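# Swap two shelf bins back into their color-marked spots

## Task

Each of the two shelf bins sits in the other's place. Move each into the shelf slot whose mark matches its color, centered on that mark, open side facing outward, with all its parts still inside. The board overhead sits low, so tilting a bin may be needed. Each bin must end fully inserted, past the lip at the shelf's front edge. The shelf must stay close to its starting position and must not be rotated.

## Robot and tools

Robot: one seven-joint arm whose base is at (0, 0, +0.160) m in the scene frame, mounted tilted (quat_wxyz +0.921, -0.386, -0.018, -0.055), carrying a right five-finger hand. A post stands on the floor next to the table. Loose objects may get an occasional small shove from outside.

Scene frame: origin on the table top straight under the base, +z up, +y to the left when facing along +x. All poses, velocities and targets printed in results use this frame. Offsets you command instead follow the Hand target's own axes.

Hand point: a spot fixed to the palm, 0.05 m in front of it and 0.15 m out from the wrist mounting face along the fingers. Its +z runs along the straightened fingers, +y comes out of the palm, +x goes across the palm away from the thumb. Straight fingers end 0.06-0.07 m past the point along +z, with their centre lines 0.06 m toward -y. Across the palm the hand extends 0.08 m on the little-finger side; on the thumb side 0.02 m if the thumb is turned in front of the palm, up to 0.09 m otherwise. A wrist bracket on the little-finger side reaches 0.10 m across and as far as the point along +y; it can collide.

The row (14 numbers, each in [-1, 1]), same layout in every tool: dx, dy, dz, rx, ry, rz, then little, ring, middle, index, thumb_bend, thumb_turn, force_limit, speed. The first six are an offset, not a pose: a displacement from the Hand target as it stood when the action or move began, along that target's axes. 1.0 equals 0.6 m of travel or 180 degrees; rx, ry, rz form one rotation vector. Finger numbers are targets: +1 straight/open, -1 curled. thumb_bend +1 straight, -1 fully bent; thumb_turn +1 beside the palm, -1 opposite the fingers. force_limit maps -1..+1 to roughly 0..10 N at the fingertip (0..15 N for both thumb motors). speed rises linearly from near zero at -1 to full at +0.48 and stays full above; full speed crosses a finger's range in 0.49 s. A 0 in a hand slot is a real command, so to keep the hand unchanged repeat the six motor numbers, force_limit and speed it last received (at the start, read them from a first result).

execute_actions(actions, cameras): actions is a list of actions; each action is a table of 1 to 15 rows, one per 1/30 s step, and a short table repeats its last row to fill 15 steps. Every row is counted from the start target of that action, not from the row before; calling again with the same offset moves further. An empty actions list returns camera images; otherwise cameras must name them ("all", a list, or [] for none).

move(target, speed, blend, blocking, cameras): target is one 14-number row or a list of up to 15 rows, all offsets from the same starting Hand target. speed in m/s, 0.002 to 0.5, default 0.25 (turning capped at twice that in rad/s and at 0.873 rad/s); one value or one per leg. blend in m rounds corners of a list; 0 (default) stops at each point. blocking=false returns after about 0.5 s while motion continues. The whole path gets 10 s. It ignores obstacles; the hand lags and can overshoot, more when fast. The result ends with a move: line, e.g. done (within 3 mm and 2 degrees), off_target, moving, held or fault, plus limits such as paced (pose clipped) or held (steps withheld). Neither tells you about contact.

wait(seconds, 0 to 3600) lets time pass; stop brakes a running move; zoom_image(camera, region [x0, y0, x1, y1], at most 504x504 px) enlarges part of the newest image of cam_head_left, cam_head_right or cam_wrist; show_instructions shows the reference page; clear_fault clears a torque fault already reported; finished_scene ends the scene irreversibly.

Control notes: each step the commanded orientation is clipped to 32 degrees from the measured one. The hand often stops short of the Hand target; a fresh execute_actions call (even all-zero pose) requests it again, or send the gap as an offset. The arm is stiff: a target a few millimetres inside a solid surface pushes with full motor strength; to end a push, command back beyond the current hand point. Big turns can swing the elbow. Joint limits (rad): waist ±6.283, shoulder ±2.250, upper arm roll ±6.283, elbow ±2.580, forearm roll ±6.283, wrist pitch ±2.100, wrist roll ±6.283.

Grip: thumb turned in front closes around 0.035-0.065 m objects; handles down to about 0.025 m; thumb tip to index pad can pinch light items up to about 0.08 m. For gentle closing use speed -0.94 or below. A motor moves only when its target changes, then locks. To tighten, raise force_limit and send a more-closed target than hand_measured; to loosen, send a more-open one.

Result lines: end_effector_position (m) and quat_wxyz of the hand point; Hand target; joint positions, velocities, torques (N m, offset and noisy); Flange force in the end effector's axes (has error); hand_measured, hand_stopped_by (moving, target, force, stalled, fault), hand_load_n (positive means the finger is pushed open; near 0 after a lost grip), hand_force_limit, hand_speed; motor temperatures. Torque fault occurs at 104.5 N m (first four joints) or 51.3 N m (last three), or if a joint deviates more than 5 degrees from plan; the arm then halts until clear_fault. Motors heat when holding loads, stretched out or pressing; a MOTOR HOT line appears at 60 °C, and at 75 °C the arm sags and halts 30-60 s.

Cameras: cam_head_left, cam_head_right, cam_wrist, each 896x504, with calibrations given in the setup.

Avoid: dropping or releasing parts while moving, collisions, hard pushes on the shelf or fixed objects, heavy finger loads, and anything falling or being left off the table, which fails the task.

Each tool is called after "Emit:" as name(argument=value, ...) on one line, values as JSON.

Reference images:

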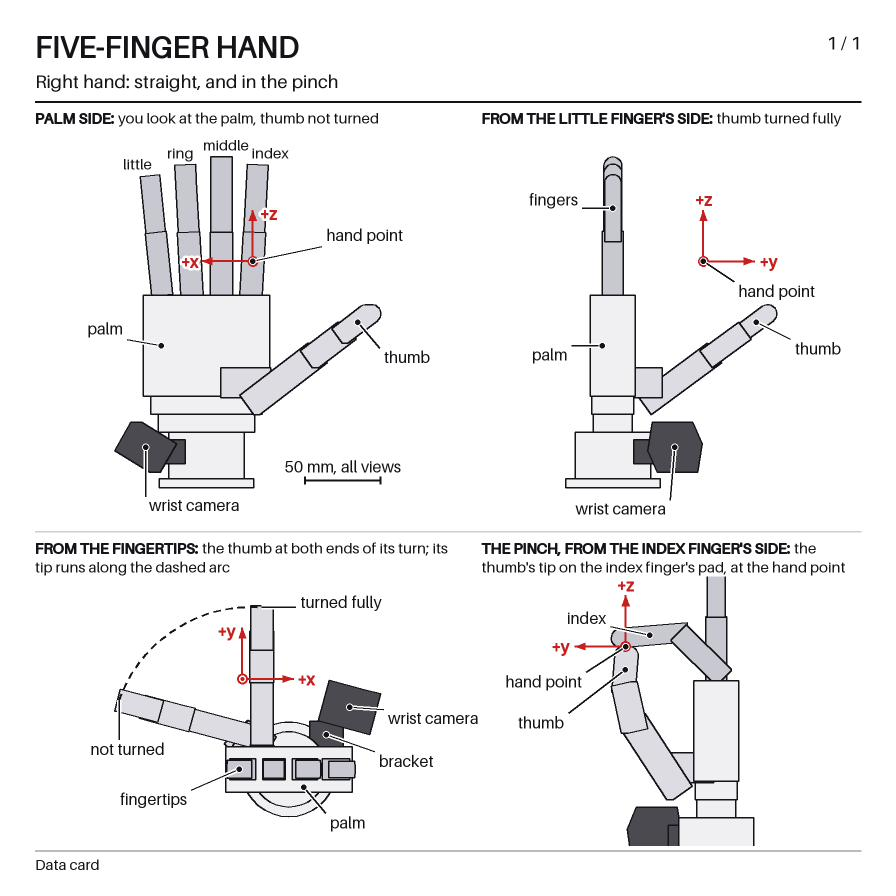

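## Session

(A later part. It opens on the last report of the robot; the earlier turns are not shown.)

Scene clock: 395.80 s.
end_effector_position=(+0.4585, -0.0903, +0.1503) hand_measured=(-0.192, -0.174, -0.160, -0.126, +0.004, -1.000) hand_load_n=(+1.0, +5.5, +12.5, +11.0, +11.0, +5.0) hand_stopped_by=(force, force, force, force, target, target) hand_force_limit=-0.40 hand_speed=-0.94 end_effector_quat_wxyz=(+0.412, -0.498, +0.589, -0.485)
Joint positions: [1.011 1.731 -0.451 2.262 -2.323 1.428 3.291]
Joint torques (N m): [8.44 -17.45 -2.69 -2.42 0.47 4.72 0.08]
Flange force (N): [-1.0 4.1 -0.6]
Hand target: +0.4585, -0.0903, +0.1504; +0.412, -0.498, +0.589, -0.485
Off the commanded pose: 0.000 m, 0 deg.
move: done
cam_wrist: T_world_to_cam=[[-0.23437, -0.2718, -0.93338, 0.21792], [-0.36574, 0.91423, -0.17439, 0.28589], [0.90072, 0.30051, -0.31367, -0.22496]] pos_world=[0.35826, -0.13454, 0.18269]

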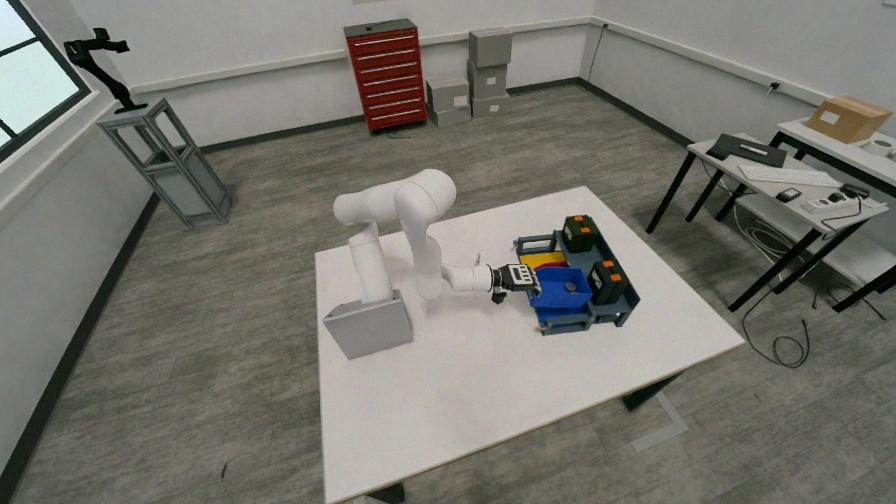

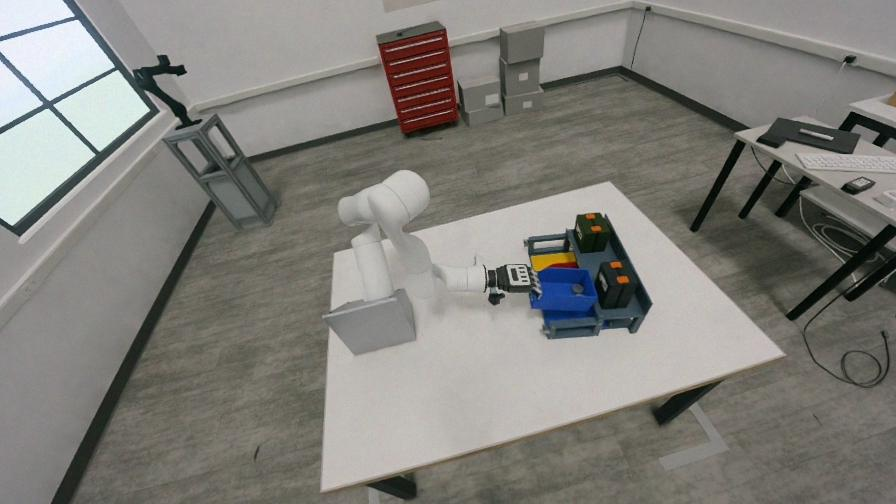

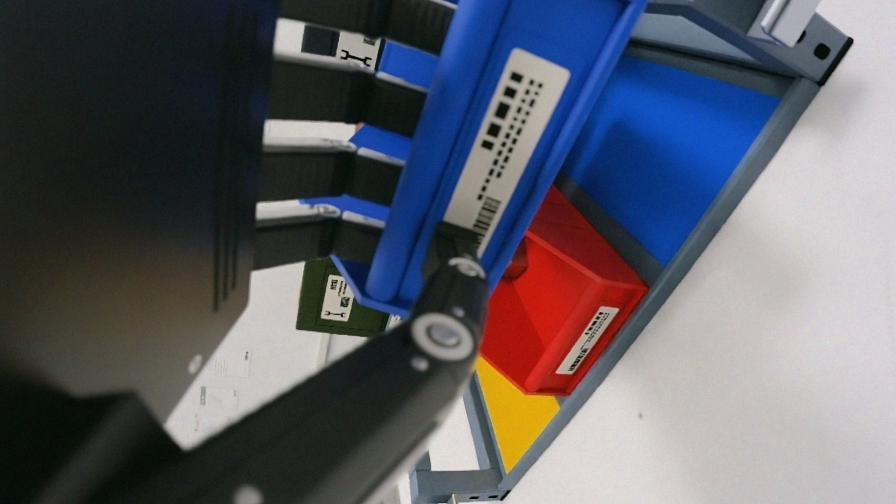

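Emit:
move(target=[[0, 0, 0, 0, 0, -0.0183, -0.6, -0.6, -0.6, -0.6, 0.0, -1, -0.4, -0.94], [0.0018, 0.1528, 0.0433, 0, 0, -0.0183, -0.6, -0.6, -0.6, -0.6, 0.0, -1, -0.4, -0.94]], speed=[0.05, 0.06], cameras=["cam_wrist", "cam_head_right", "cam_head_left"])

Emit:
zoom_image(camera="cam_wrist", region=[420, 0, 896, 504])

Emit:
zoom_image(camera="cam_head_right", region=[490, 240, 630, 350])

Scene clock: 413.03 s.
end_effector_position=(+0.4663, -0.0924, +0.0554) hand_measured=(-0.192, -0.174, -0.160, -0.128, +0.004, -1.000) hand_load_n=(+0.0, +0.5, +2.5, +0.5, +10.0, +3.5) hand_stopped_by=(force, force, force, force, target, target) hand_force_limit=-0.40 hand_speed=-0.94 end_effector_quat_wxyz=(+0.398, -0.514, +0.575, -0.497)
Joint positions: [0.872 1.968 -0.486 2.132 -2.34 1.533 3.444]
Joint torques (N m): [9.03 -19.08 -3.9 -3.13 0.32 4.52 0.13]
Flange force (N): [-2.5 3.3 -8.3]
Hand target: +0.4663, -0.0924, +0.0554; +0.398, -0.514, +0.575, -0.497
Off the commanded pose: 0.000 m, 0 deg.
move: done
cam_wrist: T_world_to_cam=[[-0.23971, -0.32581, -0.91454, 0.12704], [-0.3775, 0.89916, -0.22138, 0.28084], [0.89445, 0.29217, -0.33853, -0.25757]] pos_world=[0.36685, -0.13588, 0.09116]

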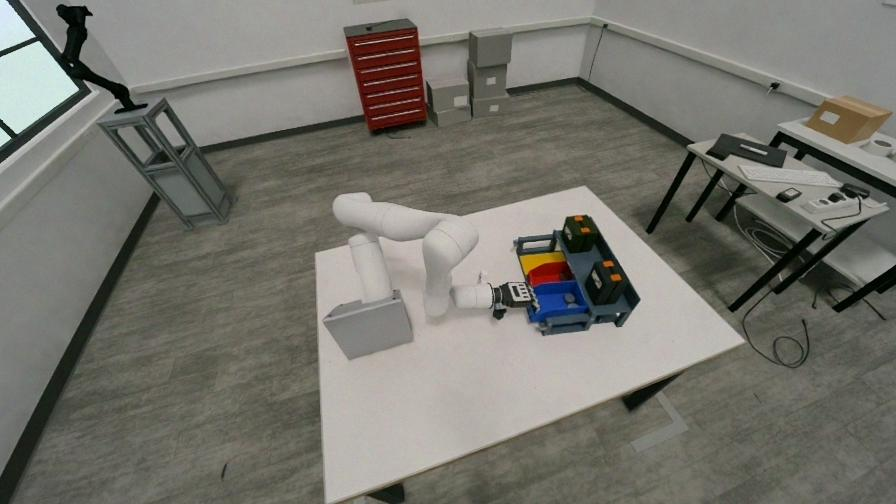

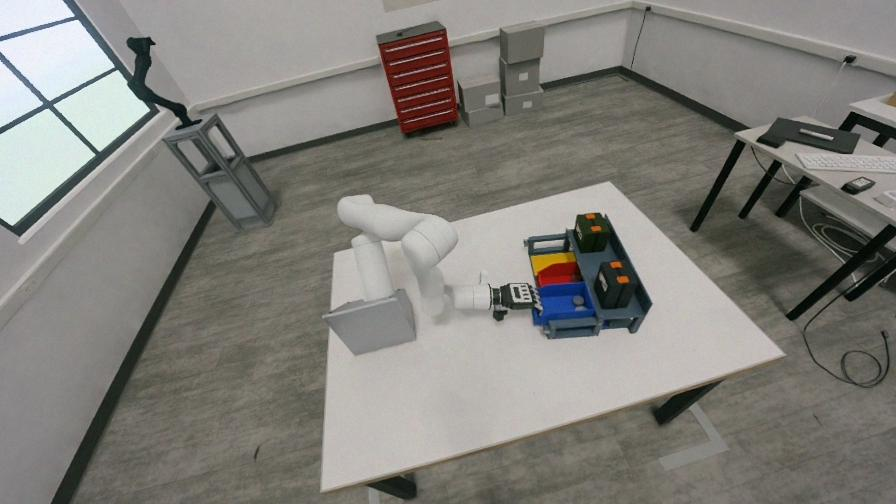

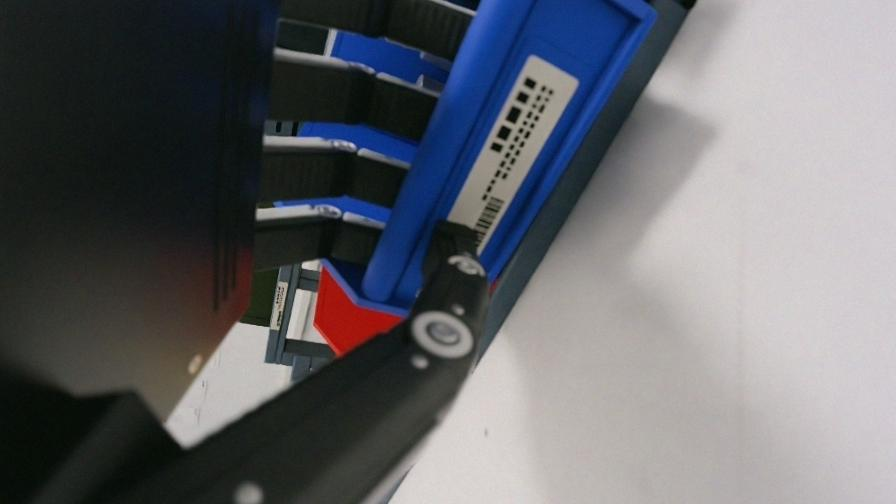

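Scaled by 1.000.

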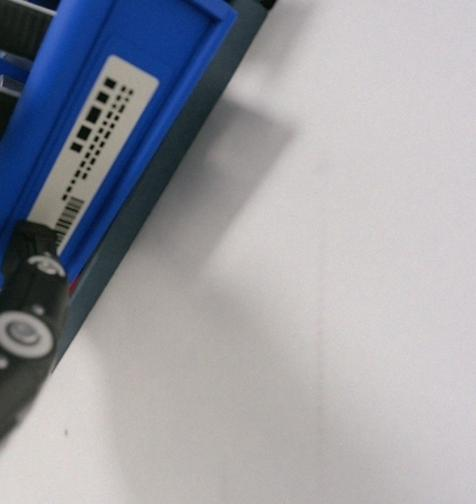

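Scaled by 3.600 from the camera's image (finer frame: 1280x720).

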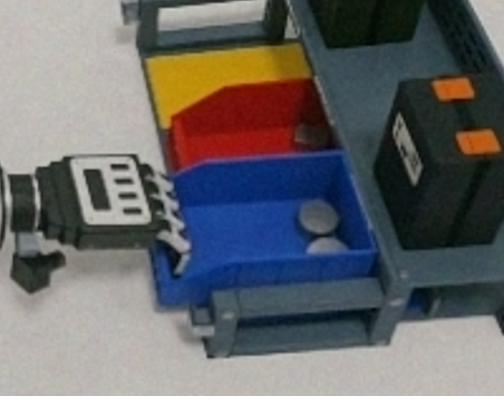

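Emit:
move(target=[0, -0.0098, -0.0019, 0, 0, 0, -0.6, -0.6, -0.6, -0.6, 0.0, -1, -0.4, -0.94], speed=0.02, cameras=["cam_wrist", "cam_head_left"])

Emit:
zoom_image(camera="cam_head_left", region=[480, 240, 620, 350])

Scene clock: 414.90 s.
end_effector_position=(+0.4664, -0.0921, +0.0614) hand_measured=(-0.192, -0.174, -0.160, -0.128, +0.004, -1.000) hand_load_n=(+1.0, +1.0, +3.0, +1.5, +10.0, +3.5) hand_stopped_by=(force, force, force, force, target, target) hand_force_limit=-0.40 hand_speed=-0.94 end_effector_quat_wxyz=(+0.398, -0.514, +0.575, -0.497)
Joint positions: [0.879 1.953 -0.484 2.143 -2.342 1.529 3.44]
Joint torques (N m): [8.61 -19.37 -4.54 -2.7 0.94 4.69 0.15]
Flange force (N): [-0.5 4.1 -7.7]
Hand target: +0.4664, -0.0921, +0.0614; +0.398, -0.514, +0.575, -0.497
Off the commanded pose: 0.000 m, 0 deg.
move: done
cam_wrist: T_world_to_cam=[[-0.23967, -0.32589, -0.91452, 0.13262], [-0.37752, 0.89913, -0.22146, 0.28195], [0.89445, 0.29217, -0.33853, -0.25571]] pos_world=[0.36695, -0.13558, 0.09716]
Images, in order (width x height): cam_head_left 896x504, cam_wrist 896x504.

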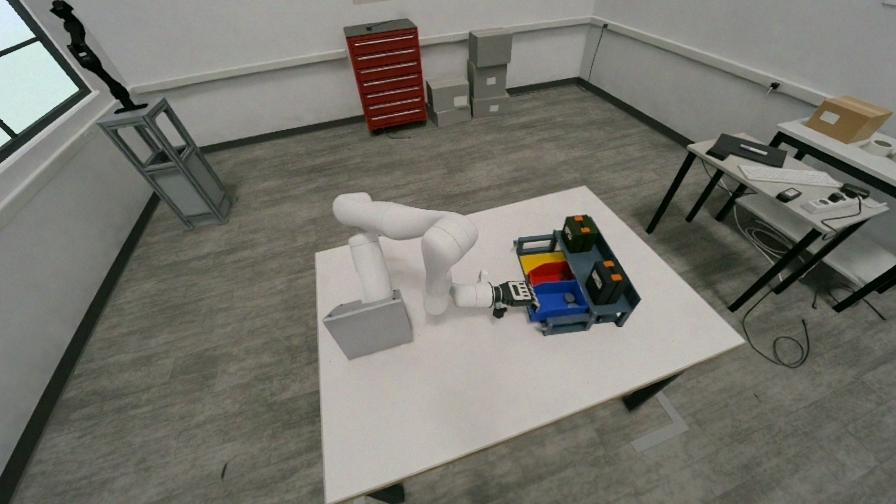

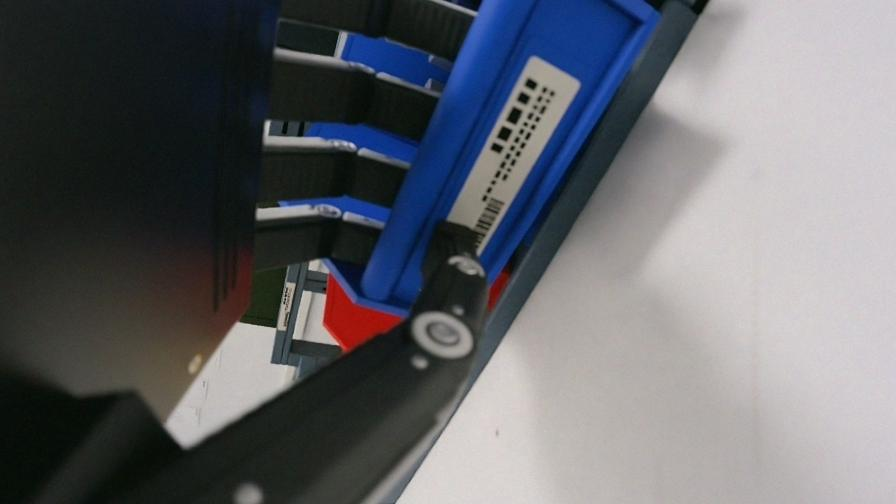

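Scaled by 3.600 from the camera's image (finer frame: 1280x720).

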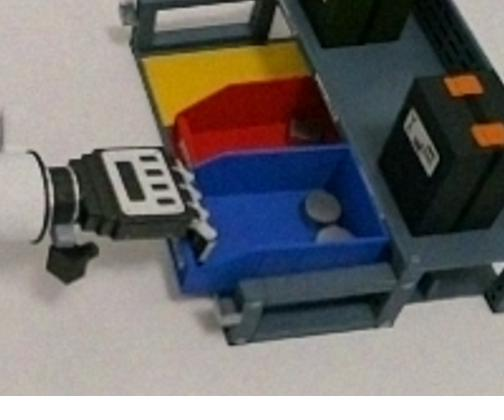

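Emit:
move(target=[-0.0013, 0.0047, -0.0245, 0, 0, 0, -0.6, -0.6, -0.6, -0.6, 0.0, -1, -0.4, -0.94], speed=0.02, cameras=["cam_wrist", "cam_head_left"])

Emit:
zoom_image(camera="cam_head_left", region=[480, 240, 620, 350])

Scene clock: 418.47 s.
end_effector_position=(+0.4517, -0.0890, +0.0614) hand_measured=(-0.192, -0.174, -0.160, -0.126, +0.004, -1.000) hand_load_n=(+2.5, +5.5, +12.0, +10.0, +7.0, +3.5) hand_stopped_by=(force, force, force, force, target, target) hand_force_limit=-0.40 hand_speed=-0.94 end_effector_quat_wxyz=(+0.398, -0.514, +0.575, -0.497)
Joint positions: [0.895 1.968 -0.456 2.172 -2.313 1.559 3.461]
Joint torques (N m): [8.76 -18.1 -2.93 -0.71 0.94 4.58 0.18]
Flange force (N): [-0.8 3.8 -0.3]
Hand target: +0.4517, -0.0890, +0.0614; +0.398, -0.514, +0.575, -0.497
Off the commanded pose: 0.000 m, 0 deg.
move: done
cam_wrist: T_world_to_cam=[[-0.23971, -0.32581, -0.91454, 0.13013], [-0.3775, 0.89916, -0.22138, 0.2736], [0.89445, 0.29217, -0.33853, -0.24347]] pos_world=[0.35225, -0.13248, 0.09716]
Images, in order (width x height): cam_head_left 896x504, cam_wrist 896x504.

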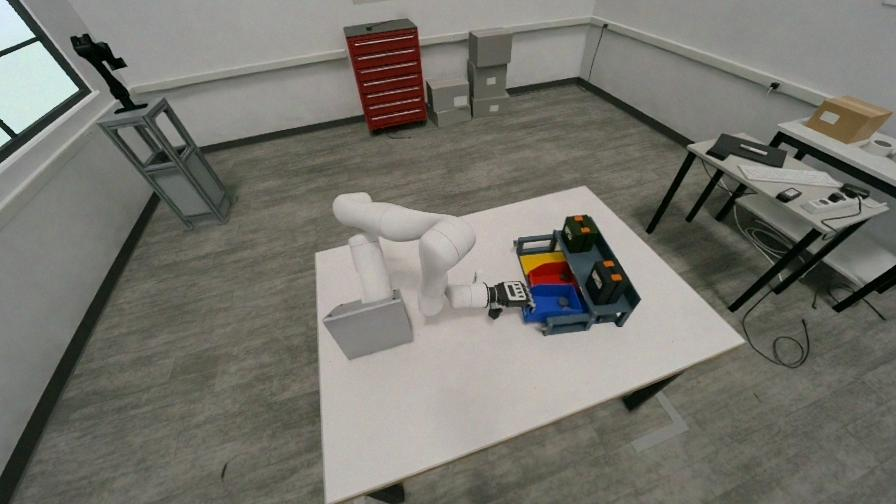

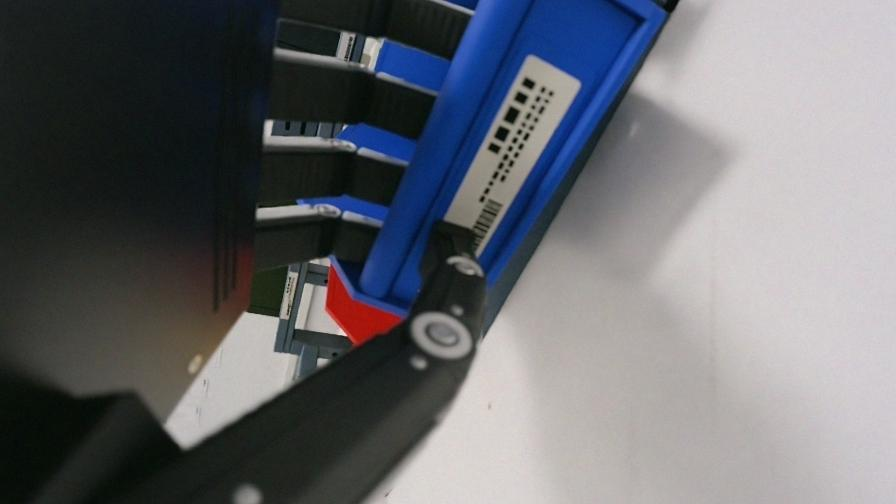

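Scaled by 3.600 from the camera's image (finer frame: 1280x720).

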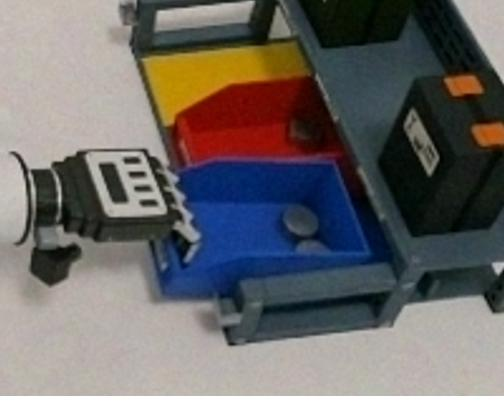

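Emit:
move(target=[0, 0, 0, 0, 0, -0.0239, -0.6, -0.6, -0.6, -0.6, 0.0, -1, -0.4, -0.94], speed=0.05, cameras=["cam_wrist", "cam_head_left", "cam_head_right"])

Emit:
zoom_image(camera="cam_head_right", region=[500, 250, 620, 350])

Emit:
zoom_image(camera="cam_wrist", region=[250, 0, 750, 400])

Scene clock: 424.23 s.
end_effector_position=(+0.4517, -0.0890, +0.0614) hand_measured=(-0.192, -0.174, -0.160, -0.126, +0.004, -1.000) hand_load_n=(+2.5, +6.0, +11.5, +10.0, +6.5, +3.5) hand_stopped_by=(force, force, force, force, target, target) hand_force_limit=-0.40 hand_speed=-0.94 end_effector_quat_wxyz=(-0.379, +0.536, -0.555, +0.511)
Joint positions: [0.871 1.957 -0.455 2.184 -2.328 1.583 3.53]
Joint torques (N m): [8.85 -18.08 -2.66 -0.78 0.9 4.6 0.17]
Flange force (N): [-1.4 3.8 -0.6]
Hand target: +0.4517, -0.0890, +0.0614; -0.379, +0.536, -0.555, +0.511
Off the commanded pose: 0.000 m, 0 deg.
move: done
cam_wrist: T_world_to_cam=[[-0.24552, -0.39476, -0.88537, 0.12478], [-0.39325, 0.87536, -0.28125, 0.28225], [0.88604, 0.27912, -0.37016, -0.23882]] pos_world=[0.35324, -0.13115, 0.10146]

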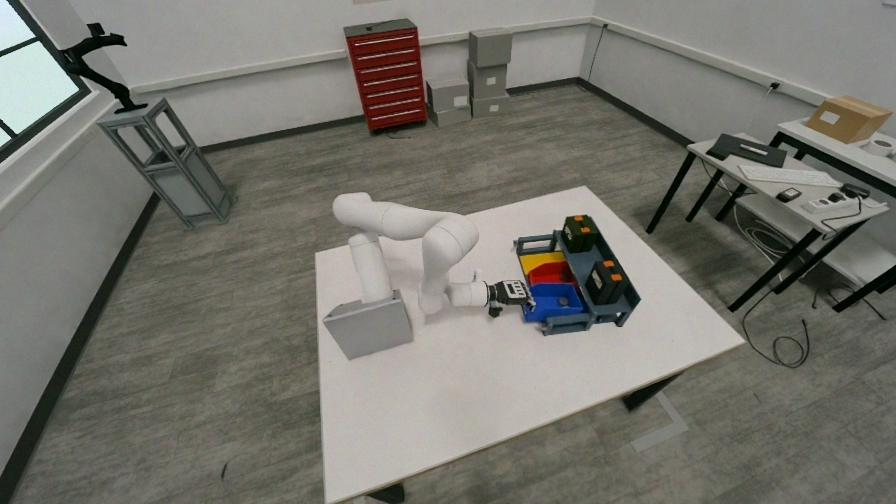

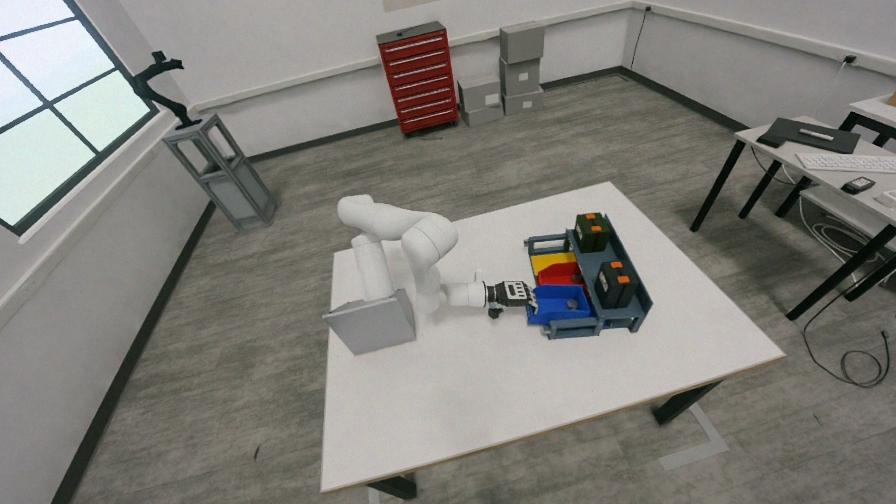

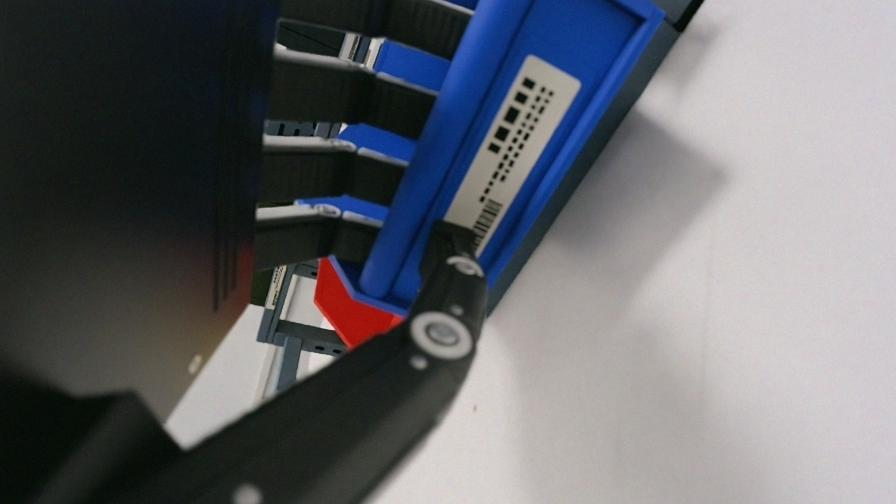

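Scaled by 4.200 from the camera's image (finer frame: 1280x720).

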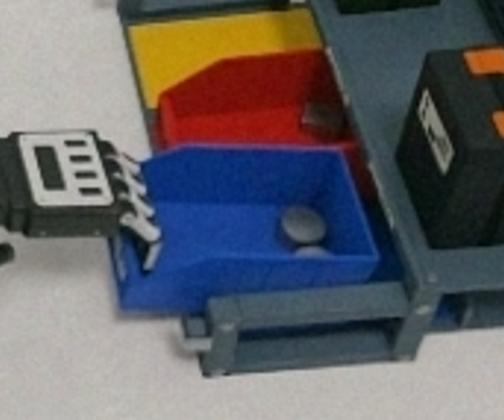

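Scaled by 1.008 from the camera's image (finer frame: 1280x720).

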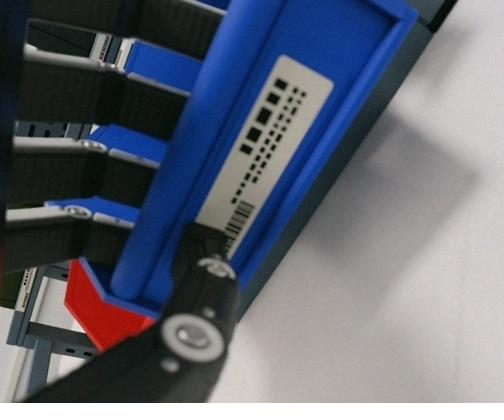

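Emit:
move(target=[-0.002, 0.0162, 0.0032, 0, 0, 0, -0.6, -0.6, -0.6, -0.6, 0.0, -1, -0.4, -0.94], speed=0.02)

Scene clock: 427.90 s.
end_effector_position=(+0.4517, -0.0891, +0.0514) hand_measured=(-0.192, -0.174, -0.160, -0.126, +0.004, -1.000) hand_load_n=(+2.5, +6.0, +11.5, +10.0, +7.0, +3.5) hand_stopped_by=(force, force, force, force, target, target) hand_force_limit=-0.40 hand_speed=-0.94 end_effector_quat_wxyz=(-0.379, +0.536, -0.555, +0.511)
Joint positions: [0.859 1.982 -0.46 2.168 -2.327 1.59 3.538]
Joint torques (N m): [8.76 -17.98 -2.62 -0.65 0.9 4.47 0.22]
Flange force (N): [-1.3 3.5 -0.7]
Hand target: +0.4517, -0.0891, +0.0514; -0.379, +0.536, -0.555, +0.511
Off the commanded pose: 0.000 m, 0 deg.
move: done

Emit:
move(target=[-0.0008, 0.0065, 0.0013, 0, 0, 0, -0.6, -0.6, -0.6, -0.6, 0.0, -1, -0.4, -0.94], speed=0.02, cameras=["cam_wrist", "cam_head_left"])

Emit:
zoom_image(camera="cam_head_left", region=[490, 250, 610, 350])

Scene clock: 429.03 s.
end_effector_position=(+0.4517, -0.0891, +0.0474) hand_measured=(-0.192, -0.174, -0.160, -0.126, +0.004, -1.000) hand_load_n=(+2.0, +5.0, +10.0, +8.5, +7.5, +4.0) hand_stopped_by=(force, force, force, force, target, target) hand_force_limit=-0.40 hand_speed=-0.94 end_effector_quat_wxyz=(-0.379, +0.536, -0.555, +0.511)
Joint positions: [0.854 1.992 -0.462 2.16 -2.326 1.593 3.541]
Joint torques (N m): [8.41 -17.65 -2.44 -0.41 0.86 4.13 0.18]
Flange force (N): [-1.1 2.9 -0.8]
Hand target: +0.4517, -0.0891, +0.0474; -0.379, +0.536, -0.555, +0.511
Off the commanded pose: 0.000 m, 0 deg.
move: done
cam_wrist: T_world_to_cam=[[-0.24552, -0.39476, -0.88537, 0.11237], [-0.39325, 0.87536, -0.28125, 0.27844], [0.88604, 0.27912, -0.37016, -0.24407]] pos_world=[0.35334, -0.13125, 0.08746]
Images, in order (width x height): cam_head_left 896x504, cam_wrist 896x504.

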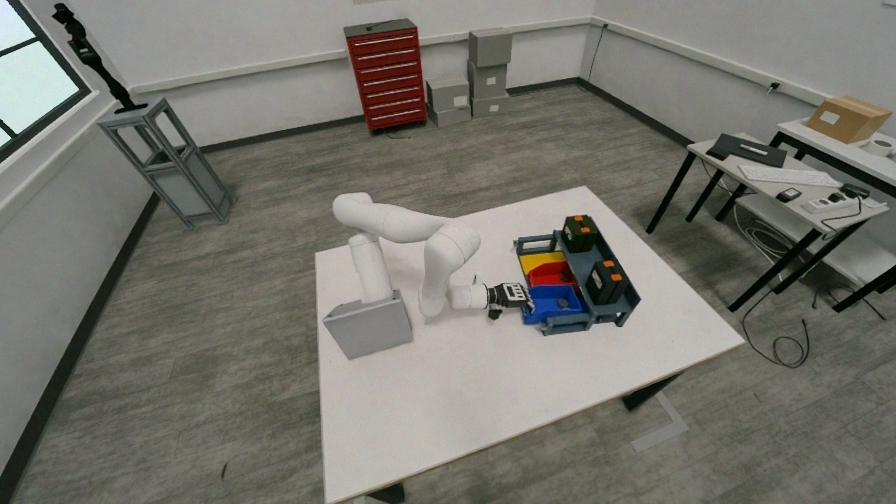

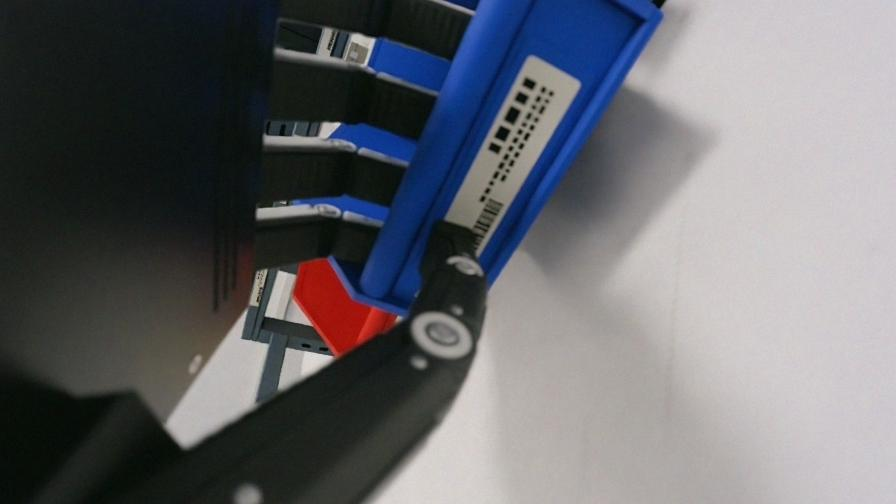

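Scaled by 4.200 from the camera's image (finer frame: 1280x720).

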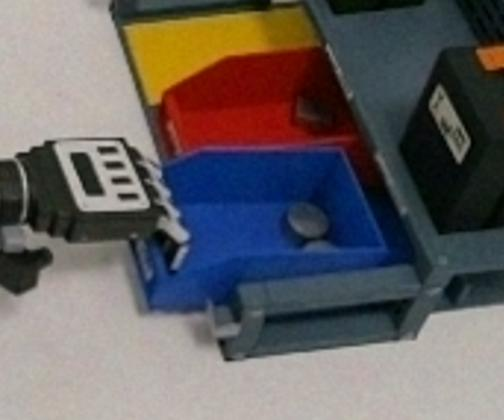

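Emit:
move(target=[0.0043, -0.013, 0.0602, 0, 0, 0, -0.6, -0.6, -0.6, -0.6, 0.0, -1, -0.4, -0.94], speed=0.03, cameras=["cam_wrist", "cam_head_left", "cam_head_right"])

Emit:
zoom_image(camera="cam_head_left", region=[490, 250, 610, 350])

Emit:
zoom_image(camera="cam_head_right", region=[500, 250, 620, 350])

Scene clock: 432.13 s.
end_effector_position=(+0.4879, -0.0967, +0.0484) hand_measured=(-0.192, -0.174, -0.160, -0.126, +0.004, -1.000) hand_load_n=(+2.5, +5.5, +10.0, +8.0, +7.5, +3.5) hand_stopped_by=(force, force, force, force, target, target) hand_force_limit=-0.40 hand_speed=-0.94 end_effector_quat_wxyz=(-0.379, +0.536, -0.555, +0.511)
Joint positions: [0.82 1.951 -0.526 2.089 -2.392 1.514 3.49]
Joint torques (N m): [9.62 -18.3 -2.72 -1.62 0.62 4.34 0.19]
Flange force (N): [-1.1 3.1 -1.1]
Hand target: +0.4880, -0.0967, +0.0485; -0.379, +0.536, -0.555, +0.511
Off the commanded pose: 0.000 m, 0 deg.
move: done
cam_wrist: T_world_to_cam=[[-0.24552, -0.39476, -0.88537, 0.11923], [-0.39325, 0.87536, -0.28125, 0.29963], [0.88604, 0.27912, -0.37016, -0.27361]] pos_world=[0.38954, -0.13885, 0.08856]

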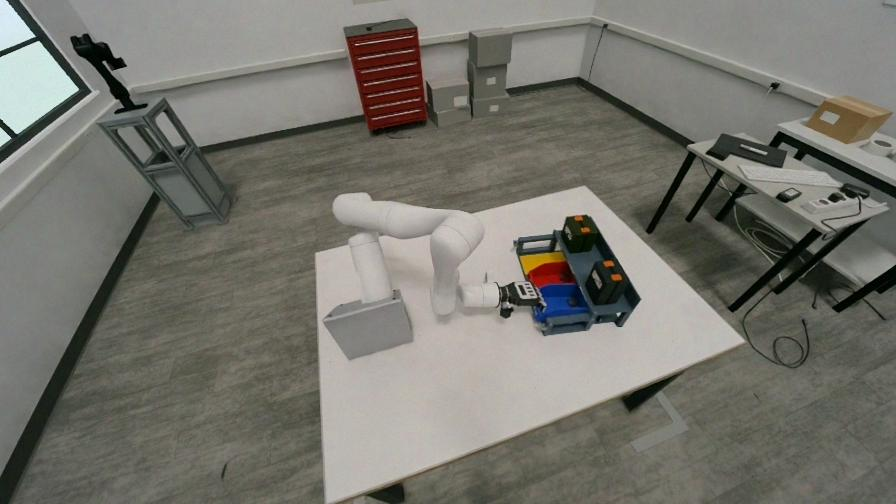

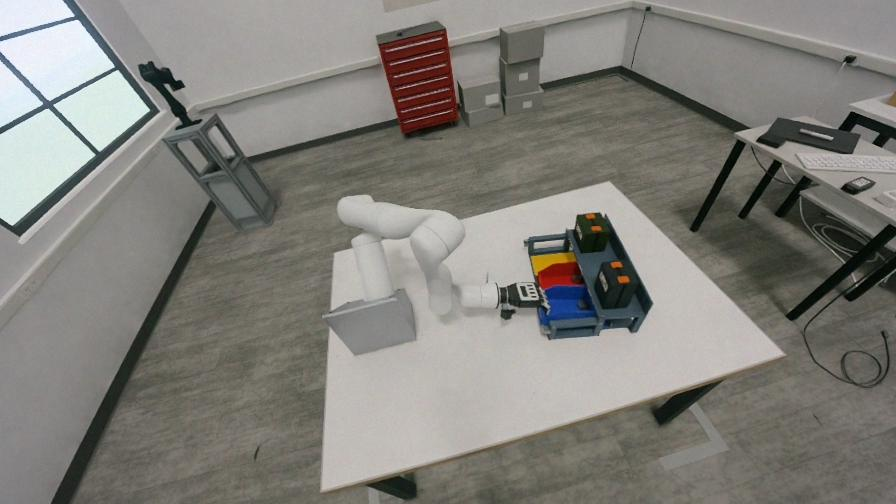

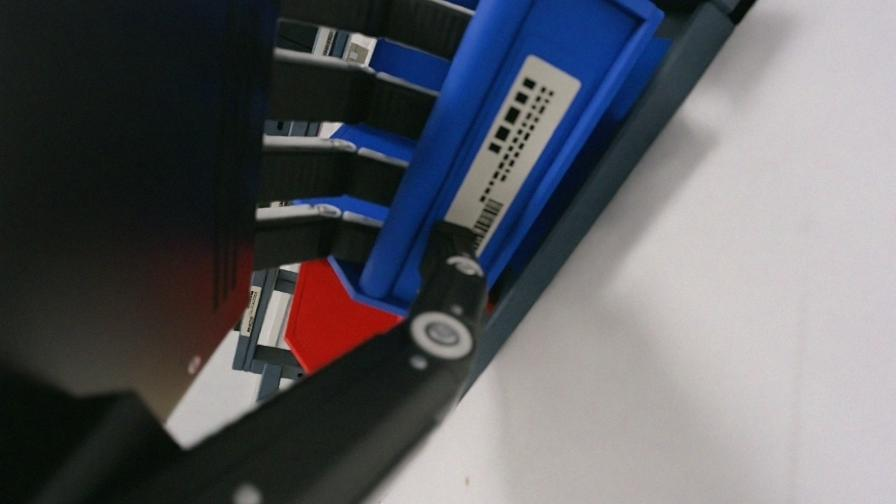

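Scaled by 4.200 from the camera's image (finer frame: 1280x720).

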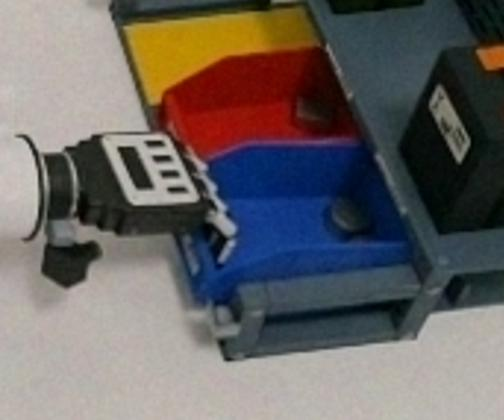

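Scaled by 4.200 from the camera's image (finer frame: 1280x720).

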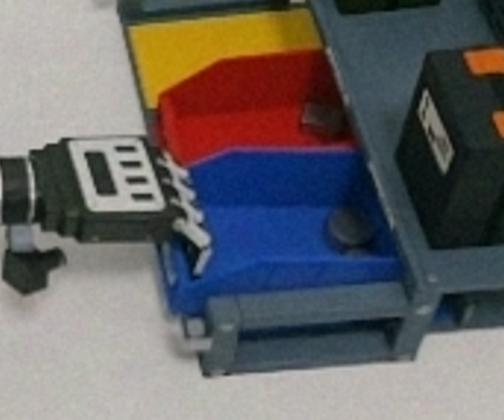

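Emit:
zoom_image(camera="cam_wrist", region=[440, 0, 800, 410])

Scaled by 1.229 from the camera's image (finer frame: 1280x720).

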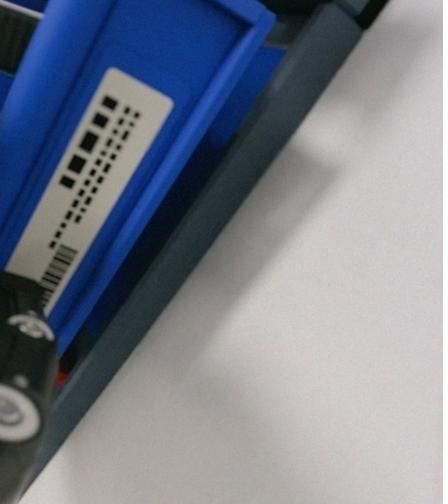

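Emit:
zoom_image(camera="cam_wrist", region=[600, 0, 760, 120])

Scaled by 3.150 from the camera's image (finer frame: 1280x720).

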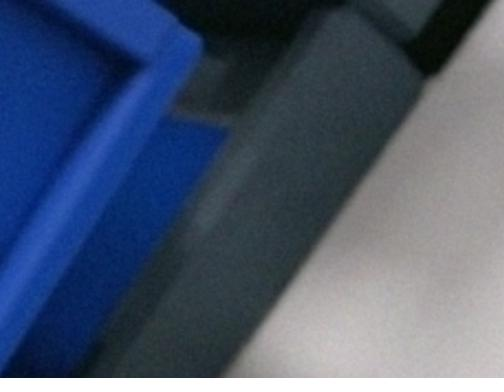

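Emit:
move(target=[[0.0082, -0.0034, 0.0226, 0, 0, 0, -0.6, -0.6, -0.6, -0.6, 0.0, -1, -0.4, -0.94], [0.0073, 0.0107, 0.0447, 0.022, 0.0029, -0.001, -0.6, -0.6, -0.6, -0.6, 0.0, -1, -0.4, -0.94]], speed=0.02, cameras=["cam_wrist", "cam_head_left"])

Emit:
zoom_image(camera="cam_wrist", region=[440, 0, 800, 410])

Scene clock: 451.60 s.
end_effector_position=(+0.5120, -0.1060, +0.0377) hand_measured=(-0.192, -0.174, -0.160, -0.126, +0.004, -1.000) hand_load_n=(+2.5, +5.5, +10.5, +8.5, +7.0, +3.5) hand_stopped_by=(force, force, force, force, target, target) hand_force_limit=-0.40 hand_speed=-0.94 end_effector_quat_wxyz=(-0.394, +0.521, -0.538, +0.533)
Joint positions: [0.781 2.018 -0.568 1.988 -2.385 1.545 3.493]
Joint torques (N m): [10.17 -18.83 -3.08 -1.87 0.7 4.59 0.2]
Flange force (N): [-1.0 3.0 -0.7]
Hand target: +0.5120, -0.1060, +0.0377; -0.394, +0.521, -0.538, +0.533
Off the commanded pose: 0.000 m, 0 deg.
move: done
cam_wrist: T_world_to_cam=[[-0.18455, -0.40779, -0.89423, 0.07965], [-0.37316, 0.8708, -0.32009, 0.30482], [0.90923, 0.27462, -0.31287, -0.31088]] pos_world=[0.4111, -0.14758, 0.07153]
Images, in order (width x height): cam_head_left 896x504, cam_wrist 896x504.

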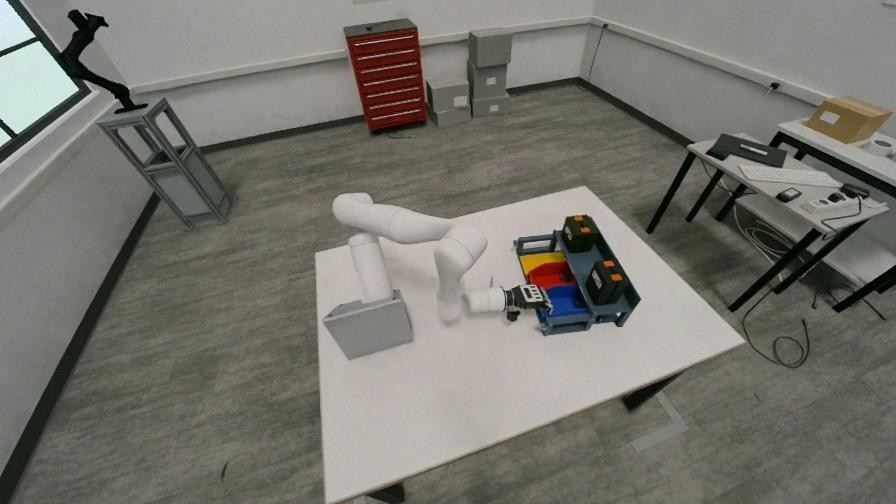

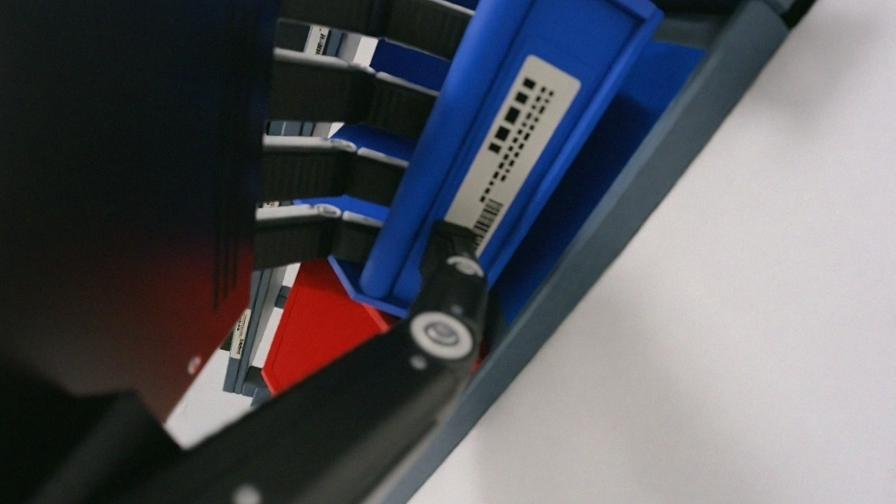

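Scaled by 1.229 from the camera's image (finer frame: 1280x720).

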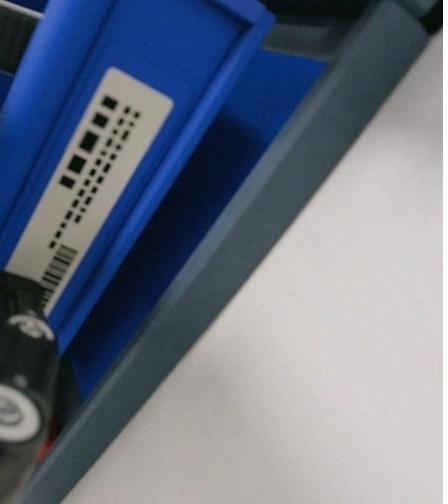

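Emit:
move(target=[-0.001, 0.0255, -0.0017, 0.033, 0.0044, -0.0015, -0.6, -0.6, -0.6, -0.6, 0.0, -1, -0.4, -0.94], speed=0.02, cameras=["cam_wrist", "cam_head_left"])

Emit:
zoom_image(camera="cam_wrist", region=[440, 0, 800, 410])

Scene clock: 461.77 s.
end_effector_position=(+0.5089, -0.1069, +0.0226) hand_measured=(-0.192, -0.174, -0.160, -0.126, +0.004, -1.000) hand_load_n=(+3.5, +6.5, +11.0, +8.5, +7.0, +3.5) hand_stopped_by=(force, force, force, force, target, target) hand_force_limit=-0.40 hand_speed=-0.94 end_effector_quat_wxyz=(-0.415, +0.497, -0.511, +0.565)
Joint positions: [0.749 2.144 -0.584 1.912 -2.316 1.667 3.542]
Joint torques (N m): [9.8 -18.28 -2.97 -0.95 0.85 4.48 0.15]
Flange force (N): [-1.3 2.7 0.5]
Hand target: +0.5089, -0.1069, +0.0226; -0.415, +0.497, -0.511, +0.565
Off the commanded pose: 0.000 m, 0 deg.
move: done
cam_wrist: T_world_to_cam=[[-0.0924, -0.42749, -0.89929, 0.01642], [-0.33796, 0.863, -0.37551, 0.28219], [0.93661, 0.26923, -0.22422, -0.32901]] pos_world=[0.40504, -0.14793, 0.04696]
Images, in order (width x height): cam_head_left 896x504, cam_wrist 896x504.

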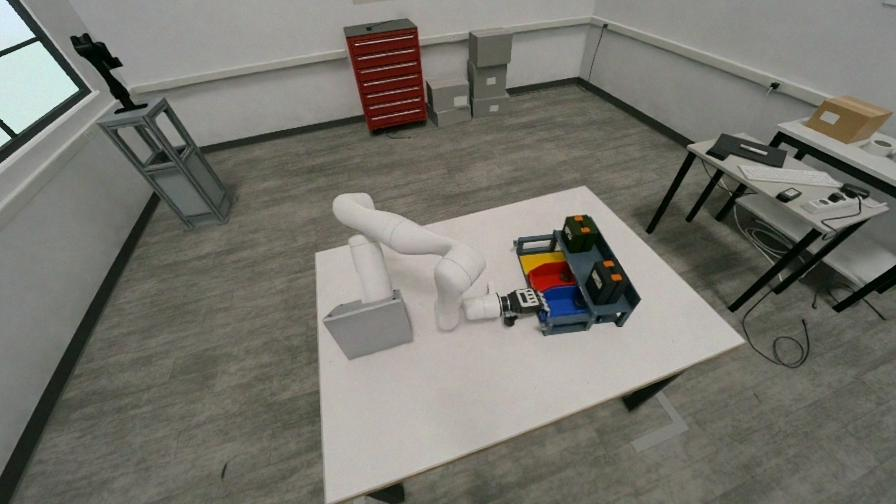

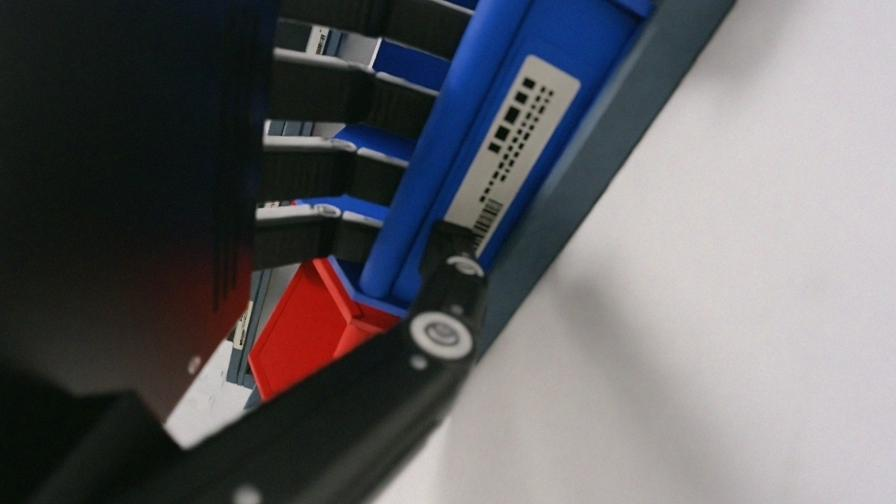

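Scaled by 1.229 from the camera's image (finer frame: 1280x720).

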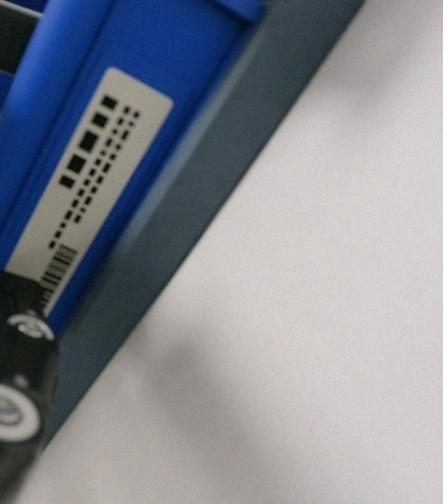

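Emit:
move(target=[-0.0003, 0.0025, 0, 0, 0, 0, -0.6, -0.6, -0.6, -0.6, 0.0, -1, -0.4, -0.94], speed=0.01)

Scene clock: 464.00 s.
end_effector_position=(+0.5089, -0.1070, +0.0211) hand_measured=(-0.192, -0.174, -0.160, -0.126, +0.004, -1.000) hand_load_n=(+2.5, +5.5, +11.0, +8.5, +7.0, +3.5) hand_stopped_by=(force, force, force, force, target, target) hand_force_limit=-0.40 hand_speed=-0.94 end_effector_quat_wxyz=(-0.415, +0.497, -0.511, +0.565)
Joint positions: [0.747 2.148 -0.584 1.908 -2.316 1.668 3.542]
Joint torques (N m): [9.81 -18.47 -3.05 -1.24 0.77 4.44 0.2]
Flange force (N): [-1.5 2.5 -0.6]
Hand target: +0.5089, -0.1070, +0.0211; -0.415, +0.497, -0.511, +0.565
Off the commanded pose: 0.000 m, 0 deg.
move: done

Emit:
move(target=[-0.0003, 0.0025, 0, 0, 0, 0, -0.6, -0.6, -0.6, -0.6, 0.0, -1, -0.4, -0.94], speed=0.01, cameras=["cam_wrist"])

Scene clock: 465.07 s.
end_effector_position=(+0.5089, -0.1070, +0.0197) hand_measured=(-0.192, -0.174, -0.160, -0.126, +0.004, -1.000) hand_load_n=(+2.5, +5.0, +10.0, +8.5, +7.0, +4.0) hand_stopped_by=(force, force, force, force, target, target) hand_force_limit=-0.40 hand_speed=-0.94 end_effector_quat_wxyz=(-0.415, +0.497, -0.511, +0.565)
Joint positions: [0.745 2.151 -0.585 1.905 -2.315 1.668 3.543]
Joint torques (N m): [7.38 -16.45 -2.11 -0.97 0.44 2.47 0.38]
Flange force (N): [-0.1 -3.4 -3.4]
Hand target: +0.5089, -0.1070, +0.0196; -0.415, +0.497, -0.511, +0.565
Off the commanded pose: 0.000 m, 0 deg.
move: done
cam_wrist: T_world_to_cam=[[-0.09229, -0.42753, -0.89928, 0.01363], [-0.33794, 0.86298, -0.37559, 0.28114], [0.93663, 0.26923, -0.22413, -0.32967]] pos_world=[0.40504, -0.14803, 0.04396]

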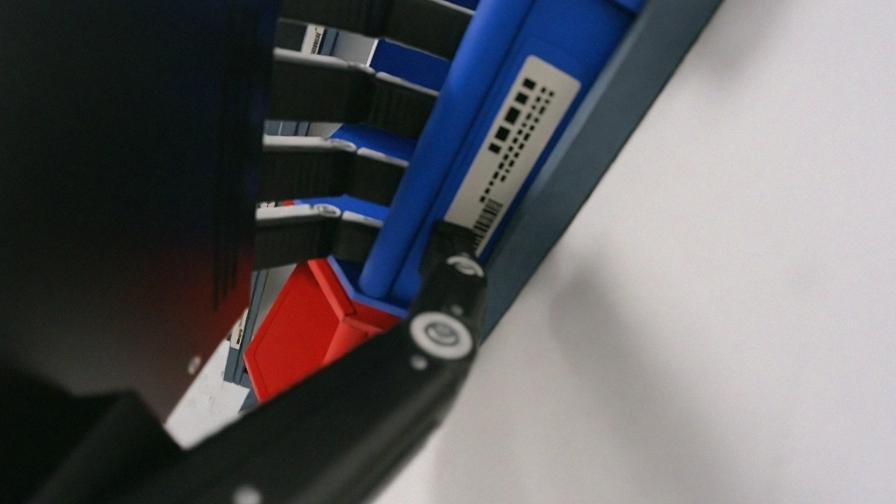

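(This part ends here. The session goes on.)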